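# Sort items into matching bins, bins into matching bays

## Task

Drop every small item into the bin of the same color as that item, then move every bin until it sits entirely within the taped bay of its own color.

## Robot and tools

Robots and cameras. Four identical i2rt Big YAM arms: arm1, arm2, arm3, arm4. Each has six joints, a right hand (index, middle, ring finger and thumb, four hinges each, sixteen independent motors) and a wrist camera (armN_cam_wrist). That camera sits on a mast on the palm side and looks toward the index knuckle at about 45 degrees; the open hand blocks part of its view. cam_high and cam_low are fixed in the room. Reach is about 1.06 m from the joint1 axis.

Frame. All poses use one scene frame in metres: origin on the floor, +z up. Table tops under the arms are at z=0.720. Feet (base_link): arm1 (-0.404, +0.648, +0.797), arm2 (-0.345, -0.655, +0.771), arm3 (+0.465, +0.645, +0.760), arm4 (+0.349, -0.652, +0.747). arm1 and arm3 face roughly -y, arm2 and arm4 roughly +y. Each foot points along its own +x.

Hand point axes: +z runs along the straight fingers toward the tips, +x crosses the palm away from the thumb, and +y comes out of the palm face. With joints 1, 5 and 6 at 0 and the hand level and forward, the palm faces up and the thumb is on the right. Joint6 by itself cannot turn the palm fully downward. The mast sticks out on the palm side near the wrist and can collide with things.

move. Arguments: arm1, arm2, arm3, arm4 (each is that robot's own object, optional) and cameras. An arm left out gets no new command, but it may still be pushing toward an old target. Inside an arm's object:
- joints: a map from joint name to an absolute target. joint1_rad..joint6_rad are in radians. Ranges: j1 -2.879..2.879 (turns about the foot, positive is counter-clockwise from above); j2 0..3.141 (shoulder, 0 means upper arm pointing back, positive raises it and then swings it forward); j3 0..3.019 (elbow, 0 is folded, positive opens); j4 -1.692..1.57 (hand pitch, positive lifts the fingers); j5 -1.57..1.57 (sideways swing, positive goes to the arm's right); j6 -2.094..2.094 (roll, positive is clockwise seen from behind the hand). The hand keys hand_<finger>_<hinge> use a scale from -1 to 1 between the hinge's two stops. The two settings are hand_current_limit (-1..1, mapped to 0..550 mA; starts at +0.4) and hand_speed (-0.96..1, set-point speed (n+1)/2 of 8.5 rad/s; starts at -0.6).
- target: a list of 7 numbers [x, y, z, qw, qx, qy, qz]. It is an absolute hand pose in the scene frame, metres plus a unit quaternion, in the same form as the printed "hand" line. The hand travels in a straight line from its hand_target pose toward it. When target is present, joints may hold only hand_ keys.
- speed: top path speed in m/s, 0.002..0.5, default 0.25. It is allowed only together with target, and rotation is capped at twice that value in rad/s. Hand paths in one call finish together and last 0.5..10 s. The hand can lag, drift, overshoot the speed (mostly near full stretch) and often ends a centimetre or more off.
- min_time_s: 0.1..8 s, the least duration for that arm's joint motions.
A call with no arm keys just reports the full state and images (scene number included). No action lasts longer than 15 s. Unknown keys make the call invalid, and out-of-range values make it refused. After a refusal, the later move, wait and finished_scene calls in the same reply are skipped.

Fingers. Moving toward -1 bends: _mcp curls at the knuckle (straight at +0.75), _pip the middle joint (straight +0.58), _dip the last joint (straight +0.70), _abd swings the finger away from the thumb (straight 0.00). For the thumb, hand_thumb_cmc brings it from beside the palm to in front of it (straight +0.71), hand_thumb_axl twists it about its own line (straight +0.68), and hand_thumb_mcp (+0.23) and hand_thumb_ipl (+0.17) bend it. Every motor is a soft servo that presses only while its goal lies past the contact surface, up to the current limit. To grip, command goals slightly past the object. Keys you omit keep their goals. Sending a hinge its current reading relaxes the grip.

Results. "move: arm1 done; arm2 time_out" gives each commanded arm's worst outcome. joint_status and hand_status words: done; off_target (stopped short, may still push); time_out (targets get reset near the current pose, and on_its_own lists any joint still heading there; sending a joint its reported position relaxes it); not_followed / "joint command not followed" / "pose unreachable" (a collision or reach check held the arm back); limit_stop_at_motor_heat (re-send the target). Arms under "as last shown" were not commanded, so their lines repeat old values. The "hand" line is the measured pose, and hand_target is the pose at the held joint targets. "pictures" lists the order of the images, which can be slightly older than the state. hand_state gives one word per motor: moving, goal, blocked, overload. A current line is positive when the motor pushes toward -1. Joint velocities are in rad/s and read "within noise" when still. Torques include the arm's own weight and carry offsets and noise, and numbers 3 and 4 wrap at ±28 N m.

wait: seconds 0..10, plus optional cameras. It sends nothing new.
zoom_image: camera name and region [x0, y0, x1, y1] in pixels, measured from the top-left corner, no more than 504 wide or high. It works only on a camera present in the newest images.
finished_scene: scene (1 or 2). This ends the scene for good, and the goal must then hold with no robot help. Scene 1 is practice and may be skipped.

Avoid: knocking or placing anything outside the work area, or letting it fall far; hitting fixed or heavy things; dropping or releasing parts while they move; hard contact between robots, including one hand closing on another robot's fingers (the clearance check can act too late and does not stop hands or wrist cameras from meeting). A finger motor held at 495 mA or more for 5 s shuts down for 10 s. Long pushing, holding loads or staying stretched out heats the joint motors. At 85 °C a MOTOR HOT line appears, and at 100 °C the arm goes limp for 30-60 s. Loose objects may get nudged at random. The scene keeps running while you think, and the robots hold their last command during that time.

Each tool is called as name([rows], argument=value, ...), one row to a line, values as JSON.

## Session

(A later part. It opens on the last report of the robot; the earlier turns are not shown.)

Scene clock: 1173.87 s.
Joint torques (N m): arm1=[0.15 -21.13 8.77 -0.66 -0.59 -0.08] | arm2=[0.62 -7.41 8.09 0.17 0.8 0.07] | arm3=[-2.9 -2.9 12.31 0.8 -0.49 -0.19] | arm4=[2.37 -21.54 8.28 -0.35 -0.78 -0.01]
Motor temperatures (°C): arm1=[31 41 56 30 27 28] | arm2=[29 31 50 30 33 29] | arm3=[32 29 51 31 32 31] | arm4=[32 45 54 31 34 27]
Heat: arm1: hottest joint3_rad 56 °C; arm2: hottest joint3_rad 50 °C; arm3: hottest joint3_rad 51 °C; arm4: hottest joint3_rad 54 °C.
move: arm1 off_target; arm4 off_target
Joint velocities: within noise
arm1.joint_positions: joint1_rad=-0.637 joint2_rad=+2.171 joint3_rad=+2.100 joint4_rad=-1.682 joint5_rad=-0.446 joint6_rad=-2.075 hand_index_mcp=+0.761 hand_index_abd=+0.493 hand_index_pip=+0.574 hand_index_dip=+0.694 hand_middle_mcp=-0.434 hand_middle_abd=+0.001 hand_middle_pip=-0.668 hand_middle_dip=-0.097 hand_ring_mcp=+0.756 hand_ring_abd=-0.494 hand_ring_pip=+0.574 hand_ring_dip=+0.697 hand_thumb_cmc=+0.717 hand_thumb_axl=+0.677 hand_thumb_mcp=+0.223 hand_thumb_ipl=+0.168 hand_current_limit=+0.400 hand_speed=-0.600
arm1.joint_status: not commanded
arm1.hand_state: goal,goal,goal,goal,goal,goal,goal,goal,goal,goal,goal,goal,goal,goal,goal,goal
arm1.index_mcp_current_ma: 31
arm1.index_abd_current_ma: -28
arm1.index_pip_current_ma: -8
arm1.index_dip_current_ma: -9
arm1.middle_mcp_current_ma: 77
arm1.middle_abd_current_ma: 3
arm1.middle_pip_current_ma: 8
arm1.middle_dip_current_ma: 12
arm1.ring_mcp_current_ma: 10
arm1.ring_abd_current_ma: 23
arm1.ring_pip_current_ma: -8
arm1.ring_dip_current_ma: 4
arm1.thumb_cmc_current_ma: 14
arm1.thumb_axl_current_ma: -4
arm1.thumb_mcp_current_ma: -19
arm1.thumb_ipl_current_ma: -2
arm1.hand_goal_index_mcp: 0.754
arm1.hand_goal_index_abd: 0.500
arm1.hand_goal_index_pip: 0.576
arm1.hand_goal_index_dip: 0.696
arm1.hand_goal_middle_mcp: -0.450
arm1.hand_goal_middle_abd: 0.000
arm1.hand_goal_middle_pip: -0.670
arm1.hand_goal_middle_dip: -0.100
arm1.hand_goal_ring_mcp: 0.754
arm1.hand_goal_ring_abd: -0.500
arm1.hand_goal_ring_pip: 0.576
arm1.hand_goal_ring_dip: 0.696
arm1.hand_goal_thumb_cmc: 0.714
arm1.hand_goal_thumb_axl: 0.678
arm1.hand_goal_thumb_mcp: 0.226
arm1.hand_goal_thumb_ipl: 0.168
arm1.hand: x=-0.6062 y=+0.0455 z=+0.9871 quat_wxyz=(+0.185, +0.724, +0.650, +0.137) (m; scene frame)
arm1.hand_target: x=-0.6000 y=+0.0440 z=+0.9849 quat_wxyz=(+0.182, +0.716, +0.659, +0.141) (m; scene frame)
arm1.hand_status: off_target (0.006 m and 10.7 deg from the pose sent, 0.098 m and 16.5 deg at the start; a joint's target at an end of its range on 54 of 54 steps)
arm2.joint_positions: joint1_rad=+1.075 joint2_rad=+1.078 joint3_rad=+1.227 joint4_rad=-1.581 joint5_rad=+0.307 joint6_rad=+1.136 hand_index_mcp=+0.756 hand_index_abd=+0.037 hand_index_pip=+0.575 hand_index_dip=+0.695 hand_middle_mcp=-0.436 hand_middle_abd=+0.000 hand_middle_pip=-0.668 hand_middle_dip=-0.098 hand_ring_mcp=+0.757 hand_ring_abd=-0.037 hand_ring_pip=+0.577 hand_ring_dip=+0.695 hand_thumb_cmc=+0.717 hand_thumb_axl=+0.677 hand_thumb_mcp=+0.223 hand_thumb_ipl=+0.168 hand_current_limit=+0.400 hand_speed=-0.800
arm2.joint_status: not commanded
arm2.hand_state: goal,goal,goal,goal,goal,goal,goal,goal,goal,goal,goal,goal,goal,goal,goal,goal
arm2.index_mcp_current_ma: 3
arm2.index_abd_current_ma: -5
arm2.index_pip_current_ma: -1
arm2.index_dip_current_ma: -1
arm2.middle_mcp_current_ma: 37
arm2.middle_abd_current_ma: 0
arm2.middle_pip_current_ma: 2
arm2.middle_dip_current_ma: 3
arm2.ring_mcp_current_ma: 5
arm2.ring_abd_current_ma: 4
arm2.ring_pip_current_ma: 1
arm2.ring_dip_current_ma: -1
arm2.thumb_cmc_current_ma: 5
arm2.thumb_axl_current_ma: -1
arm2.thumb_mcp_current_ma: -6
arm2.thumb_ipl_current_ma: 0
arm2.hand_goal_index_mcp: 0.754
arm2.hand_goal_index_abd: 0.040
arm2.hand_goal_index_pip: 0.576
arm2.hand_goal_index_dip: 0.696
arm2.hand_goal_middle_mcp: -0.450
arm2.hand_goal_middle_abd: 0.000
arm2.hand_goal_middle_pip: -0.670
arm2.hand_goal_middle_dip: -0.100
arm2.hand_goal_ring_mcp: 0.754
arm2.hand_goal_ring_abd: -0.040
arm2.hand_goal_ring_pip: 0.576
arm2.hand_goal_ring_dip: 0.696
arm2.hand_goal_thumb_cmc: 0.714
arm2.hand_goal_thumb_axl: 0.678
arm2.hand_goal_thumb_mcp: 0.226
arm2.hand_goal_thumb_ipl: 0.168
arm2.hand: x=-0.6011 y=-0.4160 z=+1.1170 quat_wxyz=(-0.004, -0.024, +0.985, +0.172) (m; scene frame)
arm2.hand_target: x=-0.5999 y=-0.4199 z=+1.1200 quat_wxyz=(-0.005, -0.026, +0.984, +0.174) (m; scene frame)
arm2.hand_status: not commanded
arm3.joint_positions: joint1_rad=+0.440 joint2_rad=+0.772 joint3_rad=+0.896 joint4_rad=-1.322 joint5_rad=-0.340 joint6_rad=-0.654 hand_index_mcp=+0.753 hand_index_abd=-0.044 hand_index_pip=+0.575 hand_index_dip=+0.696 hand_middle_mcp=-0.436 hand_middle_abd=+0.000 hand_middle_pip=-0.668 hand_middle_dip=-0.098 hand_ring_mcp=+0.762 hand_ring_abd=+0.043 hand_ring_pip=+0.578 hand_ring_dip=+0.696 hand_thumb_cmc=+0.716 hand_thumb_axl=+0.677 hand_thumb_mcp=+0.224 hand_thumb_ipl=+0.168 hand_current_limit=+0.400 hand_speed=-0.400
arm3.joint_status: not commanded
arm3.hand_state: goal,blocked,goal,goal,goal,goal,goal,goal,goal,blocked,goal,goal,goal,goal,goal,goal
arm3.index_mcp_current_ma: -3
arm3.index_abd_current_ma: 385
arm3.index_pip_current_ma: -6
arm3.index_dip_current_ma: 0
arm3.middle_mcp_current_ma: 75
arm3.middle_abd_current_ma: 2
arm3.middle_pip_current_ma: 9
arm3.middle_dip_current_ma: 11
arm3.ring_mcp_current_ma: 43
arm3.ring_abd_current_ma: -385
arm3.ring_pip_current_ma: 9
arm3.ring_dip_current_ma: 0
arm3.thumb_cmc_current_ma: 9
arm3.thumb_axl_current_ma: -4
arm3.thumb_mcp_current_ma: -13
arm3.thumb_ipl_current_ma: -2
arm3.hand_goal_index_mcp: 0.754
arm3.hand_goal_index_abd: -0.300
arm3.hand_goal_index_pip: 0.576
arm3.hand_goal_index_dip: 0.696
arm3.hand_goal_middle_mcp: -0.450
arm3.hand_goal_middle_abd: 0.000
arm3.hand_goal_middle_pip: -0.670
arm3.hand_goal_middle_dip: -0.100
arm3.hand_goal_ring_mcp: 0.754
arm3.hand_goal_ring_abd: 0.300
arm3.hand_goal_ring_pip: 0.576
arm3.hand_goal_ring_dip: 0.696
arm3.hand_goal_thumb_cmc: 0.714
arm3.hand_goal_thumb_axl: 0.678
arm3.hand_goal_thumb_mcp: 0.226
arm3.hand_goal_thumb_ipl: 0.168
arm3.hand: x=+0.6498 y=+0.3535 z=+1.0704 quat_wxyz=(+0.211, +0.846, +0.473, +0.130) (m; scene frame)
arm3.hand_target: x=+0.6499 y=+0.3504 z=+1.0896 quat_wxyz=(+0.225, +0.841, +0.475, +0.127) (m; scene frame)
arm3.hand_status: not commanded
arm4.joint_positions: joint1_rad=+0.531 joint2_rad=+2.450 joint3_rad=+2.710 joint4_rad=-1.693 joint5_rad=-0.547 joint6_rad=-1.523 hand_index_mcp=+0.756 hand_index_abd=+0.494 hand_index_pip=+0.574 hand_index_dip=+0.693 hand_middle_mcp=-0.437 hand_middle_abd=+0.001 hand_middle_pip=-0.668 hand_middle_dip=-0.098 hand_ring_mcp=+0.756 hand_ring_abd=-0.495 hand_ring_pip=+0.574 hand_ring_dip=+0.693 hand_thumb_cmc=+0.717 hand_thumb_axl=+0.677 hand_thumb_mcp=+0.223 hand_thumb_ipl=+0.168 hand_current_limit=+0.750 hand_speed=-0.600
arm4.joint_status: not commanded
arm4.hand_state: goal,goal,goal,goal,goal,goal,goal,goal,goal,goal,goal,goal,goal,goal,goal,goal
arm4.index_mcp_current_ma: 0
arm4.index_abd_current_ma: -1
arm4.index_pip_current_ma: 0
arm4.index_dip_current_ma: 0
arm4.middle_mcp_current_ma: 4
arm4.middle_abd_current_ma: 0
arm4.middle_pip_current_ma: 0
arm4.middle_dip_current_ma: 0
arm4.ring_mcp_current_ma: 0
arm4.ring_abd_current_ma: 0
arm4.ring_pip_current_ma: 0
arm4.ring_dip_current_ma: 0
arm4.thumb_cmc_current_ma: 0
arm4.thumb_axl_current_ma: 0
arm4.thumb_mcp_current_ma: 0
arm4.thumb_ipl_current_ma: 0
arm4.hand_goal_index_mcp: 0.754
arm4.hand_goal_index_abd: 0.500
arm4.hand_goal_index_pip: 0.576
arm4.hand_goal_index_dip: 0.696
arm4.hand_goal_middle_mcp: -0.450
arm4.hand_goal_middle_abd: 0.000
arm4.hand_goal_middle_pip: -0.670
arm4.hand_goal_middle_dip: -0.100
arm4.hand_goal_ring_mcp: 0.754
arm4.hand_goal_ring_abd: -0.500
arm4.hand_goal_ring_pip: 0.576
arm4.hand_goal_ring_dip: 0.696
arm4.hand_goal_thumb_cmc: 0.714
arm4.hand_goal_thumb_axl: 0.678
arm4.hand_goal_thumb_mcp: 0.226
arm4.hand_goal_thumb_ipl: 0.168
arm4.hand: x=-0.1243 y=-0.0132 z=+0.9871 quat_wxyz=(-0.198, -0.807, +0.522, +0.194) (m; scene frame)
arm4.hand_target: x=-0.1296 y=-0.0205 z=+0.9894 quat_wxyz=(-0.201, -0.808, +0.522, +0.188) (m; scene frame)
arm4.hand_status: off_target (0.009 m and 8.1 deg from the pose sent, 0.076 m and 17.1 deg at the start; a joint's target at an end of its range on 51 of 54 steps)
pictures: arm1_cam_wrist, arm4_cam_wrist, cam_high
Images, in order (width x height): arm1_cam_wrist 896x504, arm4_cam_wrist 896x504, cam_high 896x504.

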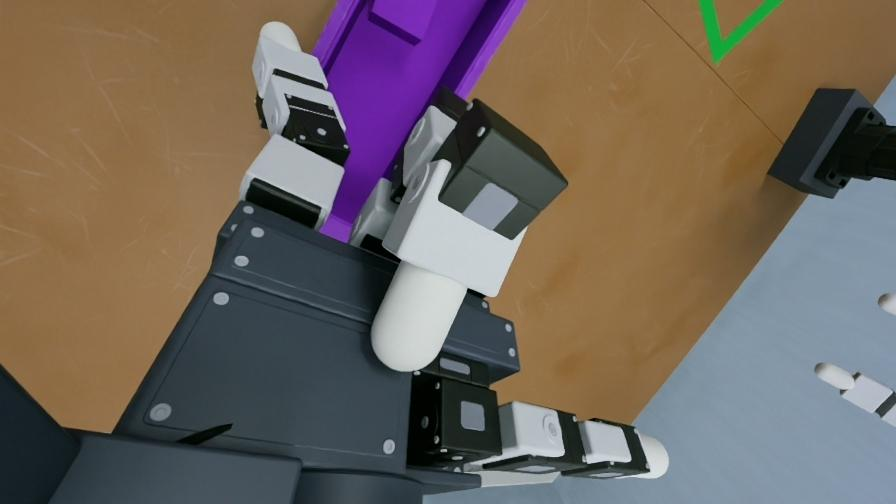

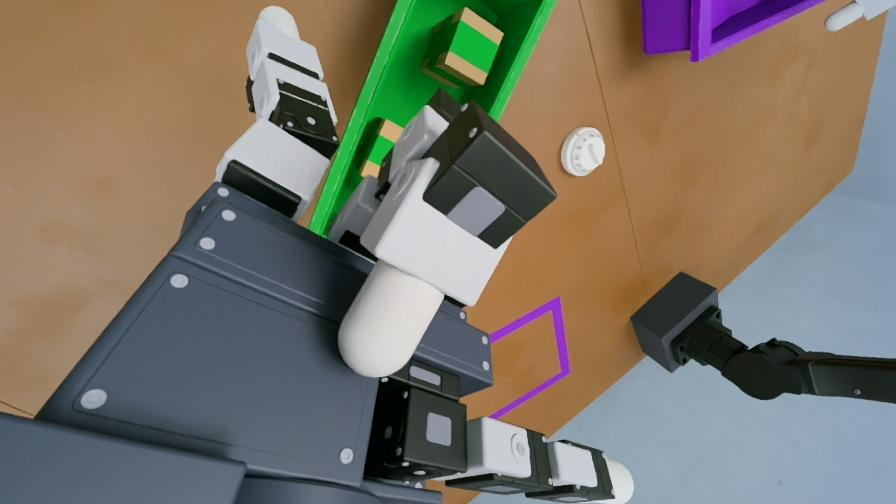

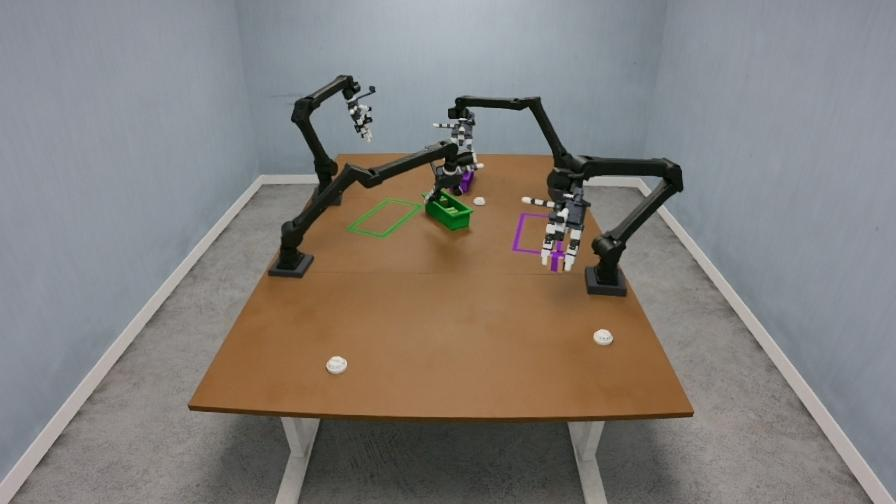

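move(arm4={"target": [-0.10, -0.04, 1.05, -0.198, -0.807, 0.522, 0.194], "speed": 0.2}, cameras=[])

move(arm4={"target": [0.22, -0.28, 1.10, -0.0885, -0.3303, 0.9077, 0.2432], "speed": 0.4}, arm2={"target": [-0.35, -0.22, 1.12, 0.1114, 0.4158, 0.8718, 0.2336], "speed": 0.25, "joints": {"hand_index_abd": 0.5, "hand_ring_abd": -0.5, "hand_speed": -0.6}}, arm1={"target": [-0.5985, 0.044, 0.965, 0.1782, 0.6649, 0.7007, 0.1877], "speed": 0.15}, cameras=["cam_high", "arm1_cam_wrist"])

zoom_image(camera="cam_high", region=[420, 120, 500, 200])

zoom_image(camera="arm1_cam_wrist", region=[240, 0, 560, 260])

Scene clock: 1231.30 s.
Joint torques (N m): arm1=[0.26 -21.3 8.76 -0.68 -0.58 -0.08] | arm2=[0.62 -7.36 8.24 0.24 0.79 0.03] | arm3=[-2.55 -2.78 12.56 0.75 -0.48 -0.19] | arm4=[0.5 -20.42 8.36 -0.31 -1.01 -0.14]
Motor temperatures (°C): arm1=[31 40 50 30 27 28] | arm2=[29 31 50 30 33 29] | arm3=[32 29 52 31 32 31] | arm4=[32 53 50 31 33 27]
Heat: arm1: hottest joint3_rad 50 °C; arm2: hottest joint3_rad 50 °C; arm3: hottest joint3_rad 52 °C; arm4: hottest joint2_rad 53 °C.
move: arm4 done
Joint velocities: within noise
arm1, arm2, arm3: as last shown
arm1.hand: x=-0.6062 y=+0.0456 z=+0.9871 quat_wxyz=(+0.184, +0.724, +0.650, +0.137) (m; scene frame)
arm1.hand_target: x=-0.6000 y=+0.0440 z=+0.9848 quat_wxyz=(+0.182, +0.716, +0.659, +0.141) (m; scene frame)
arm4.joint_positions: joint1_rad=+0.527 joint2_rad=+2.290 joint3_rad=+2.566 joint4_rad=-1.693 joint5_rad=-0.550 joint6_rad=-1.523 hand_index_mcp=+0.756 hand_index_abd=+0.494 hand_index_pip=+0.574 hand_index_dip=+0.693 hand_middle_mcp=-0.437 hand_middle_abd=+0.001 hand_middle_pip=-0.668 hand_middle_dip=-0.098 hand_ring_mcp=+0.756 hand_ring_abd=-0.495 hand_ring_pip=+0.574 hand_ring_dip=+0.693 hand_thumb_cmc=+0.717 hand_thumb_axl=+0.677 hand_thumb_mcp=+0.223 hand_thumb_ipl=+0.168 hand_current_limit=+0.750 hand_speed=-0.600
arm4.joint_status: not commanded
arm4.hand_state: goal,goal,goal,goal,goal,goal,goal,goal,goal,goal,goal,goal,goal,goal,goal,goal
arm4.index_mcp_current_ma: 0
arm4.index_abd_current_ma: -1
arm4.index_pip_current_ma: 0
arm4.index_dip_current_ma: 0
arm4.middle_mcp_current_ma: 4
arm4.middle_abd_current_ma: 0
arm4.middle_pip_current_ma: 0
arm4.middle_dip_current_ma: 0
arm4.ring_mcp_current_ma: 0
arm4.ring_abd_current_ma: 0
arm4.ring_pip_current_ma: 0
arm4.ring_dip_current_ma: 0
arm4.thumb_cmc_current_ma: 0
arm4.thumb_axl_current_ma: 0
arm4.thumb_mcp_current_ma: 0
arm4.thumb_ipl_current_ma: 0
arm4.hand_goal_index_mcp: 0.754
arm4.hand_goal_index_abd: 0.500
arm4.hand_goal_index_pip: 0.576
arm4.hand_goal_index_dip: 0.696
arm4.hand_goal_middle_mcp: -0.450
arm4.hand_goal_middle_abd: 0.000
arm4.hand_goal_middle_pip: -0.670
arm4.hand_goal_middle_dip: -0.100
arm4.hand_goal_ring_mcp: 0.754
arm4.hand_goal_ring_abd: -0.500
arm4.hand_goal_ring_pip: 0.576
arm4.hand_goal_ring_dip: 0.696
arm4.hand_goal_thumb_cmc: 0.714
arm4.hand_goal_thumb_axl: 0.678
arm4.hand_goal_thumb_mcp: 0.226
arm4.hand_goal_thumb_ipl: 0.168
arm4.hand: x=-0.1084 y=-0.0413 z=+1.0450 quat_wxyz=(-0.194, -0.806, +0.521, +0.201) (m; scene frame)
arm4.hand_target: x=-0.1000 y=-0.0404 z=+1.0497 quat_wxyz=(-0.195, -0.804, +0.524, +0.201) (m; scene frame)
arm4.hand_status: done (0.010 m and 0.9 deg from the pose sent, 0.072 m and 0.1 deg at the start; a joint's target at an end of its range on 43 of 43 steps)
pictures: none
No camera images: "cameras" was empty.

Scene clock: 1234.20 s.
Joint torques (N m): arm1=[0.21 -20.78 8.29 -0.7 -0.56 -0.08] | arm2=[-0.79 -8.64 11.33 1.01 0.92 0.07] | arm3=[-2.96 -2.96 12.52 0.73 -0.48 -0.18] | arm4=[0.56 -2.14 9.07 0.35 -0.22 -0.04]
Motor temperatures (°C): arm1=[31 40 50 30 27 28] | arm2=[29 31 50 30 33 29] | arm3=[32 29 52 31 32 31] | arm4=[32 52 50 31 33 27]
Heat: arm1: hottest joint3_rad 50 °C; arm2: hottest joint3_rad 50 °C; arm3: hottest joint3_rad 52 °C; arm4: hottest joint2_rad 52 °C.
move: arm1 off_target; arm2 off_target; arm4 done
Joint velocities: within noise
arm1.joint_positions: joint1_rad=-0.632 joint2_rad=+2.192 joint3_rad=+2.100 joint4_rad=-1.682 joint5_rad=-0.435 joint6_rad=-2.075 hand_index_mcp=+0.761 hand_index_abd=+0.493 hand_index_pip=+0.574 hand_index_dip=+0.694 hand_middle_mcp=-0.434 hand_middle_abd=+0.001 hand_middle_pip=-0.668 hand_middle_dip=-0.097 hand_ring_mcp=+0.756 hand_ring_abd=-0.494 hand_ring_pip=+0.574 hand_ring_dip=+0.697 hand_thumb_cmc=+0.717 hand_thumb_axl=+0.677 hand_thumb_mcp=+0.223 hand_thumb_ipl=+0.168 hand_current_limit=+0.400 hand_speed=-0.600
arm1.joint_status: not commanded
arm1.hand_state: goal,goal,goal,goal,goal,goal,goal,goal,goal,goal,goal,goal,goal,goal,goal,goal
arm1.index_mcp_current_ma: 31
arm1.index_abd_current_ma: -28
arm1.index_pip_current_ma: -8
arm1.index_dip_current_ma: -9
arm1.middle_mcp_current_ma: 77
arm1.middle_abd_current_ma: 3
arm1.middle_pip_current_ma: 8
arm1.middle_dip_current_ma: 12
arm1.ring_mcp_current_ma: 10
arm1.ring_abd_current_ma: 23
arm1.ring_pip_current_ma: -8
arm1.ring_dip_current_ma: 4
arm1.thumb_cmc_current_ma: 14
arm1.thumb_axl_current_ma: -4
arm1.thumb_mcp_current_ma: -19
arm1.thumb_ipl_current_ma: -2
arm1.hand_goal_index_mcp: 0.754
arm1.hand_goal_index_abd: 0.500
arm1.hand_goal_index_pip: 0.576
arm1.hand_goal_index_dip: 0.696
arm1.hand_goal_middle_mcp: -0.450
arm1.hand_goal_middle_abd: 0.000
arm1.hand_goal_middle_pip: -0.670
arm1.hand_goal_middle_dip: -0.100
arm1.hand_goal_ring_mcp: 0.754
arm1.hand_goal_ring_abd: -0.500
arm1.hand_goal_ring_pip: 0.576
arm1.hand_goal_ring_dip: 0.696
arm1.hand_goal_thumb_cmc: 0.714
arm1.hand_goal_thumb_axl: 0.678
arm1.hand_goal_thumb_mcp: 0.226
arm1.hand_goal_thumb_ipl: 0.168
arm1.hand: x=-0.6050 y=+0.0447 z=+0.9731 quat_wxyz=(+0.176, +0.724, +0.651, +0.146) (m; scene frame)
arm1.hand_target: x=-0.5981 y=+0.0440 z=+0.9650 quat_wxyz=(+0.172, +0.716, +0.658, +0.156) (m; scene frame)
arm1.hand_status: off_target (0.010 m and 10.1 deg from the pose sent, 0.023 m and 10.7 deg at the start; a joint's target at an end of its range on 84 of 84 steps)
arm2.joint_positions: joint1_rad=+0.261 joint2_rad=+1.289 joint3_rad=+1.297 joint4_rad=-1.455 joint5_rad=+0.493 joint6_rad=+1.223 hand_index_mcp=+0.756 hand_index_abd=+0.493 hand_index_pip=+0.575 hand_index_dip=+0.695 hand_middle_mcp=-0.436 hand_middle_abd=+0.000 hand_middle_pip=-0.668 hand_middle_dip=-0.098 hand_ring_mcp=+0.757 hand_ring_abd=-0.494 hand_ring_pip=+0.577 hand_ring_dip=+0.695 hand_thumb_cmc=+0.717 hand_thumb_axl=+0.677 hand_thumb_mcp=+0.223 hand_thumb_ipl=+0.168 hand_current_limit=+0.400 hand_speed=-0.600
arm2.joint_status: all done
arm2.hand_state: goal,goal,goal,goal,goal,goal,goal,goal,goal,goal,goal,goal,goal,goal,goal,goal
arm2.index_mcp_current_ma: 3
arm2.index_abd_current_ma: -12
arm2.index_pip_current_ma: -1
arm2.index_dip_current_ma: -1
arm2.middle_mcp_current_ma: 37
arm2.middle_abd_current_ma: 0
arm2.middle_pip_current_ma: 2
arm2.middle_dip_current_ma: 3
arm2.ring_mcp_current_ma: 5
arm2.ring_abd_current_ma: 10
arm2.ring_pip_current_ma: 1
arm2.ring_dip_current_ma: -1
arm2.thumb_cmc_current_ma: 5
arm2.thumb_axl_current_ma: -1
arm2.thumb_mcp_current_ma: -6
arm2.thumb_ipl_current_ma: 0
arm2.hand_goal_index_mcp: 0.754
arm2.hand_goal_index_abd: 0.500
arm2.hand_goal_index_pip: 0.576
arm2.hand_goal_index_dip: 0.696
arm2.hand_goal_middle_mcp: -0.450
arm2.hand_goal_middle_abd: 0.000
arm2.hand_goal_middle_pip: -0.670
arm2.hand_goal_middle_dip: -0.100
arm2.hand_goal_ring_mcp: 0.754
arm2.hand_goal_ring_abd: -0.500
arm2.hand_goal_ring_pip: 0.576
arm2.hand_goal_ring_dip: 0.696
arm2.hand_goal_thumb_cmc: 0.714
arm2.hand_goal_thumb_axl: 0.678
arm2.hand_goal_thumb_mcp: 0.226
arm2.hand_goal_thumb_ipl: 0.168
arm2.hand: x=-0.3491 y=-0.2326 z=+1.1082 quat_wxyz=(+0.123, +0.404, +0.879, +0.222) (m; scene frame)
arm2.hand_target: x=-0.3498 y=-0.2207 z=+1.1199 quat_wxyz=(+0.111, +0.416, +0.872, +0.234) (m; scene frame)
arm2.hand_status: off_target (0.017 m and 2.4 deg from the pose sent, 0.319 m and 54.7 deg at the start)
arm3: as last shown
arm4.joint_positions: joint1_rad=+0.292 joint2_rad=+0.859 joint3_rad=+1.040 joint4_rad=-1.264 joint5_rad=-0.253 joint6_rad=-0.462 hand_index_mcp=+0.756 hand_index_abd=+0.494 hand_index_pip=+0.574 hand_index_dip=+0.693 hand_middle_mcp=-0.437 hand_middle_abd=+0.001 hand_middle_pip=-0.668 hand_middle_dip=-0.098 hand_ring_mcp=+0.756 hand_ring_abd=-0.495 hand_ring_pip=+0.574 hand_ring_dip=+0.693 hand_thumb_cmc=+0.717 hand_thumb_axl=+0.677 hand_thumb_mcp=+0.223 hand_thumb_ipl=+0.168 hand_current_limit=+0.750 hand_speed=-0.600
arm4.joint_status: not commanded
arm4.hand_state: goal,goal,goal,goal,goal,goal,goal,goal,goal,goal,goal,goal,goal,goal,goal,goal
arm4.index_mcp_current_ma: 0
arm4.index_abd_current_ma: -1
arm4.index_pip_current_ma: 0
arm4.index_dip_current_ma: 0
arm4.middle_mcp_current_ma: 4
arm4.middle_abd_current_ma: 0
arm4.middle_pip_current_ma: 0
arm4.middle_dip_current_ma: 0
arm4.ring_mcp_current_ma: 0
arm4.ring_abd_current_ma: 0
arm4.ring_pip_current_ma: 0
arm4.ring_dip_current_ma: 0
arm4.thumb_cmc_current_ma: 0
arm4.thumb_axl_current_ma: 0
arm4.thumb_mcp_current_ma: 0
arm4.thumb_ipl_current_ma: 0
arm4.hand_goal_index_mcp: 0.754
arm4.hand_goal_index_abd: 0.500
arm4.hand_goal_index_pip: 0.576
arm4.hand_goal_index_dip: 0.696
arm4.hand_goal_middle_mcp: -0.450
arm4.hand_goal_middle_abd: 0.000
arm4.hand_goal_middle_pip: -0.670
arm4.hand_goal_middle_dip: -0.100
arm4.hand_goal_ring_mcp: 0.754
arm4.hand_goal_ring_abd: -0.500
arm4.hand_goal_ring_pip: 0.576
arm4.hand_goal_ring_dip: 0.696
arm4.hand_goal_thumb_cmc: 0.714
arm4.hand_goal_thumb_axl: 0.678
arm4.hand_goal_thumb_mcp: 0.226
arm4.hand_goal_thumb_ipl: 0.168
arm4.hand: x=+0.2141 y=-0.2795 z=+1.1057 quat_wxyz=(-0.089, -0.340, +0.902, +0.251) (m; scene frame)
arm4.hand_target: x=+0.2199 y=-0.2800 z=+1.0999 quat_wxyz=(-0.089, -0.330, +0.908, +0.243) (m; scene frame)
arm4.hand_status: done (0.008 m and 1.5 deg from the pose sent, 0.410 m and 72.7 deg at the start)
pictures: arm1_cam_wrist, cam_high
Images, in order (width x height): arm1_cam_wrist 896x504, cam_high 896x504.

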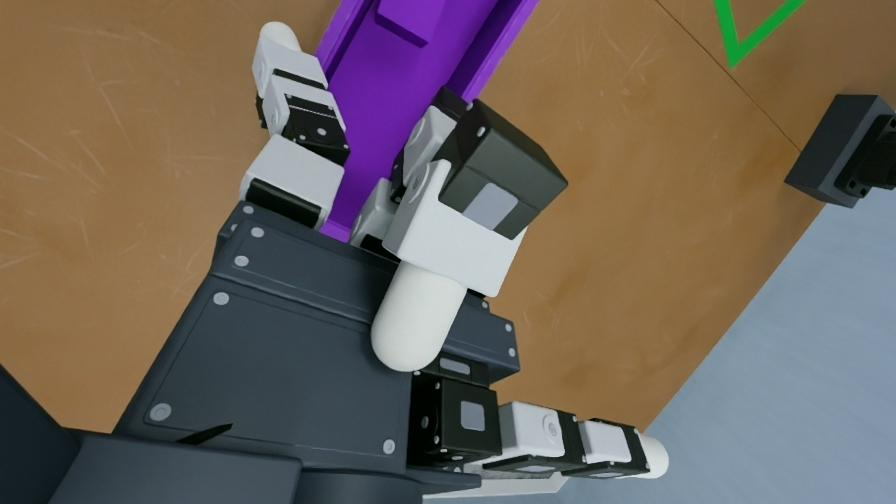

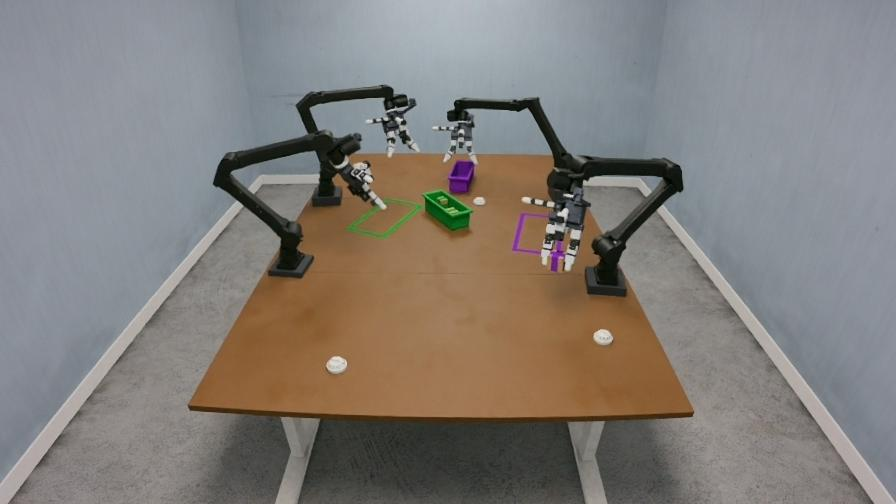

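Scaled by 6.300 from the camera's 896x504 image, which has a finer 1280x720 frame.

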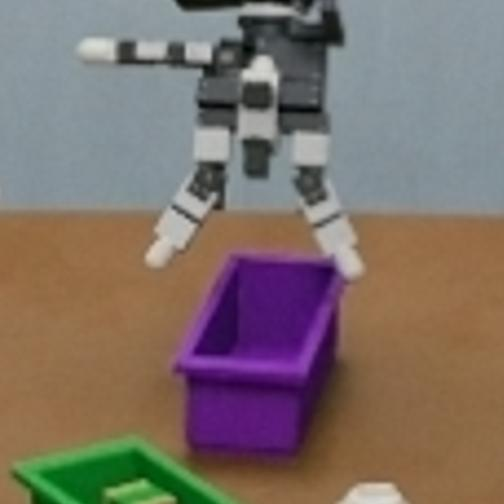

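Scaled by 1.575 from the camera's 896x504 image, which has a finer 1280x720 frame.

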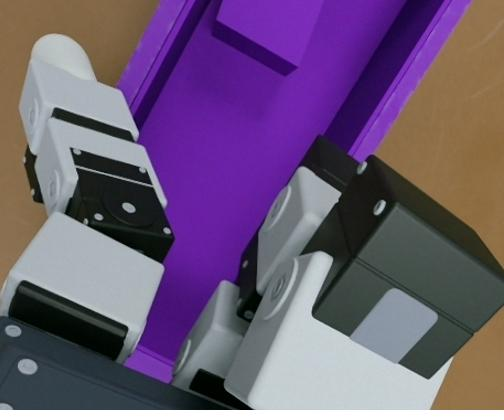

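move(arm1={"target": [-0.5985, 0.057, 0.932, 0.1782, 0.6649, 0.7007, 0.1877], "speed": 0.12}, arm2={"target": [-0.0898, -0.0247, 1.08, 0.1114, 0.4158, 0.8718, 0.2336], "speed": 0.2}, cameras=["cam_high", "arm2_cam_wrist"])

move(arm1={"joints": {"hand_index_abd": -0.1, "hand_ring_abd": 0.1, "hand_current_limit": 0.75, "hand_speed": -0.7}}, cameras=["arm1_cam_wrist"])

Scene clock: 1252.20 s.
Joint torques (N m): arm1=[-0.32 -20.84 7.94 0.13 -0.55 -0.09] | arm2=[-0.38 -15.62 11.82 1.24 0.42 -0.11] | arm3=[-2.73 -3.08 12.31 0.73 -0.49 -0.18] | arm4=[0.56 -2.14 9.09 0.32 -0.21 -0.02]
Motor temperatures (°C): arm1=[31 40 49 30 27 28] | arm2=[29 31 50 30 33 29] | arm3=[32 29 52 31 32 31] | arm4=[32 45 50 31 33 27]
Heat: arm1: hottest joint3_rad 49 °C; arm2: hottest joint3_rad 50 °C; arm3: hottest joint3_rad 52 °C; arm4: hottest joint3_rad 50 °C.
move: arm1 off_target; arm2 off_target
Joint velocities: within noise
arm1.joint_positions: joint1_rad=-0.632 joint2_rad=+2.192 joint3_rad=+2.010 joint4_rad=-1.645 joint5_rad=-0.417 joint6_rad=-2.075 hand_index_mcp=+0.761 hand_index_abd=+0.493 hand_index_pip=+0.574 hand_index_dip=+0.694 hand_middle_mcp=-0.434 hand_middle_abd=+0.001 hand_middle_pip=-0.668 hand_middle_dip=-0.097 hand_ring_mcp=+0.756 hand_ring_abd=-0.494 hand_ring_pip=+0.574 hand_ring_dip=+0.697 hand_thumb_cmc=+0.717 hand_thumb_axl=+0.677 hand_thumb_mcp=+0.223 hand_thumb_ipl=+0.168 hand_current_limit=+0.400 hand_speed=-0.600
arm1.joint_status: not commanded
arm1.hand_state: goal,goal,goal,goal,goal,goal,goal,goal,goal,goal,goal,goal,goal,goal,goal,goal
arm1.index_mcp_current_ma: 31
arm1.index_abd_current_ma: -28
arm1.index_pip_current_ma: -8
arm1.index_dip_current_ma: -9
arm1.middle_mcp_current_ma: 77
arm1.middle_abd_current_ma: 3
arm1.middle_pip_current_ma: 8
arm1.middle_dip_current_ma: 12
arm1.ring_mcp_current_ma: 10
arm1.ring_abd_current_ma: 23
arm1.ring_pip_current_ma: -8
arm1.ring_dip_current_ma: 4
arm1.thumb_cmc_current_ma: 14
arm1.thumb_axl_current_ma: -4
arm1.thumb_mcp_current_ma: -19
arm1.thumb_ipl_current_ma: -2
arm1.hand_goal_index_mcp: 0.754
arm1.hand_goal_index_abd: 0.500
arm1.hand_goal_index_pip: 0.576
arm1.hand_goal_index_dip: 0.696
arm1.hand_goal_middle_mcp: -0.450
arm1.hand_goal_middle_abd: 0.000
arm1.hand_goal_middle_pip: -0.670
arm1.hand_goal_middle_dip: -0.100
arm1.hand_goal_ring_mcp: 0.754
arm1.hand_goal_ring_abd: -0.500
arm1.hand_goal_ring_pip: 0.576
arm1.hand_goal_ring_dip: 0.696
arm1.hand_goal_thumb_cmc: 0.714
arm1.hand_goal_thumb_axl: 0.678
arm1.hand_goal_thumb_mcp: 0.226
arm1.hand_goal_thumb_ipl: 0.168
arm1.hand: x=-0.5992 y=+0.0590 z=+0.9399 quat_wxyz=(+0.160, +0.727, +0.647, +0.169) (m; scene frame)
arm1.hand_target: x=-0.5981 y=+0.0569 z=+0.9320 quat_wxyz=(+0.160, +0.720, +0.654, +0.167) (m; scene frame)
arm1.hand_status: off_target (0.008 m and 9.9 deg from the pose sent, 0.043 m and 10.1 deg at the start; a joint's target at an end of its range on 78 of 78 steps)
arm2.joint_positions: joint1_rad=-0.336 joint2_rad=+1.707 joint3_rad=+1.652 joint4_rad=-1.123 joint5_rad=+0.326 joint6_rad=+0.621 hand_index_mcp=+0.756 hand_index_abd=+0.493 hand_index_pip=+0.575 hand_index_dip=+0.695 hand_middle_mcp=-0.436 hand_middle_abd=+0.000 hand_middle_pip=-0.668 hand_middle_dip=-0.098 hand_ring_mcp=+0.757 hand_ring_abd=-0.494 hand_ring_pip=+0.577 hand_ring_dip=+0.695 hand_thumb_cmc=+0.717 hand_thumb_axl=+0.677 hand_thumb_mcp=+0.223 hand_thumb_ipl=+0.168 hand_current_limit=+0.400 hand_speed=-0.600
arm2.joint_status: not commanded
arm2.hand_state: goal,goal,goal,goal,goal,goal,goal,goal,goal,goal,goal,goal,goal,goal,goal,goal
arm2.index_mcp_current_ma: 4
arm2.index_abd_current_ma: -11
arm2.index_pip_current_ma: -1
arm2.index_dip_current_ma: -1
arm2.middle_mcp_current_ma: 37
arm2.middle_abd_current_ma: 0
arm2.middle_pip_current_ma: 2
arm2.middle_dip_current_ma: 3
arm2.ring_mcp_current_ma: 5
arm2.ring_abd_current_ma: 9
arm2.ring_pip_current_ma: 1
arm2.ring_dip_current_ma: -1
arm2.thumb_cmc_current_ma: 5
arm2.thumb_axl_current_ma: -1
arm2.thumb_mcp_current_ma: -6
arm2.thumb_ipl_current_ma: 0
arm2.hand_goal_index_mcp: 0.754
arm2.hand_goal_index_abd: 0.500
arm2.hand_goal_index_pip: 0.576
arm2.hand_goal_index_dip: 0.696
arm2.hand_goal_middle_mcp: -0.450
arm2.hand_goal_middle_abd: 0.000
arm2.hand_goal_middle_pip: -0.670
arm2.hand_goal_middle_dip: -0.100
arm2.hand_goal_ring_mcp: 0.754
arm2.hand_goal_ring_abd: -0.500
arm2.hand_goal_ring_pip: 0.576
arm2.hand_goal_ring_dip: 0.696
arm2.hand_goal_thumb_cmc: 0.714
arm2.hand_goal_thumb_axl: 0.678
arm2.hand_goal_thumb_mcp: 0.226
arm2.hand_goal_thumb_ipl: 0.168
arm2.hand: x=-0.0949 y=-0.0391 z=+1.0741 quat_wxyz=(+0.114, +0.417, +0.873, +0.226) (m; scene frame)
arm2.hand_target: x=-0.0900 y=-0.0255 z=+1.0800 quat_wxyz=(+0.111, +0.416, +0.872, +0.234) (m; scene frame)
arm2.hand_status: off_target (0.016 m and 0.9 deg from the pose sent, 0.334 m and 2.5 deg at the start)
arm3, arm4: as last shown
arm4.hand: x=+0.2141 y=-0.2795 z=+1.1057 quat_wxyz=(-0.089, -0.339, +0.902, +0.251) (m; scene frame)
pictures: arm2_cam_wrist, cam_high
Images, in order (width x height): arm2_cam_wrist 896x504, cam_high 896x504.

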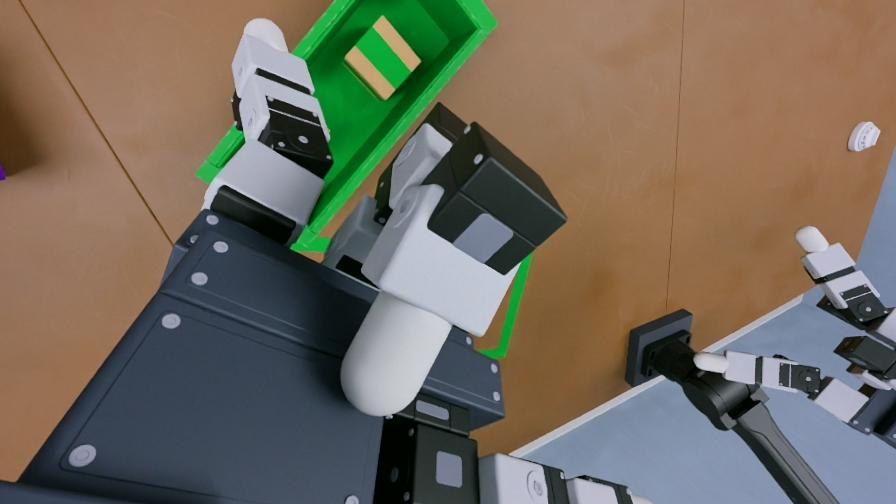

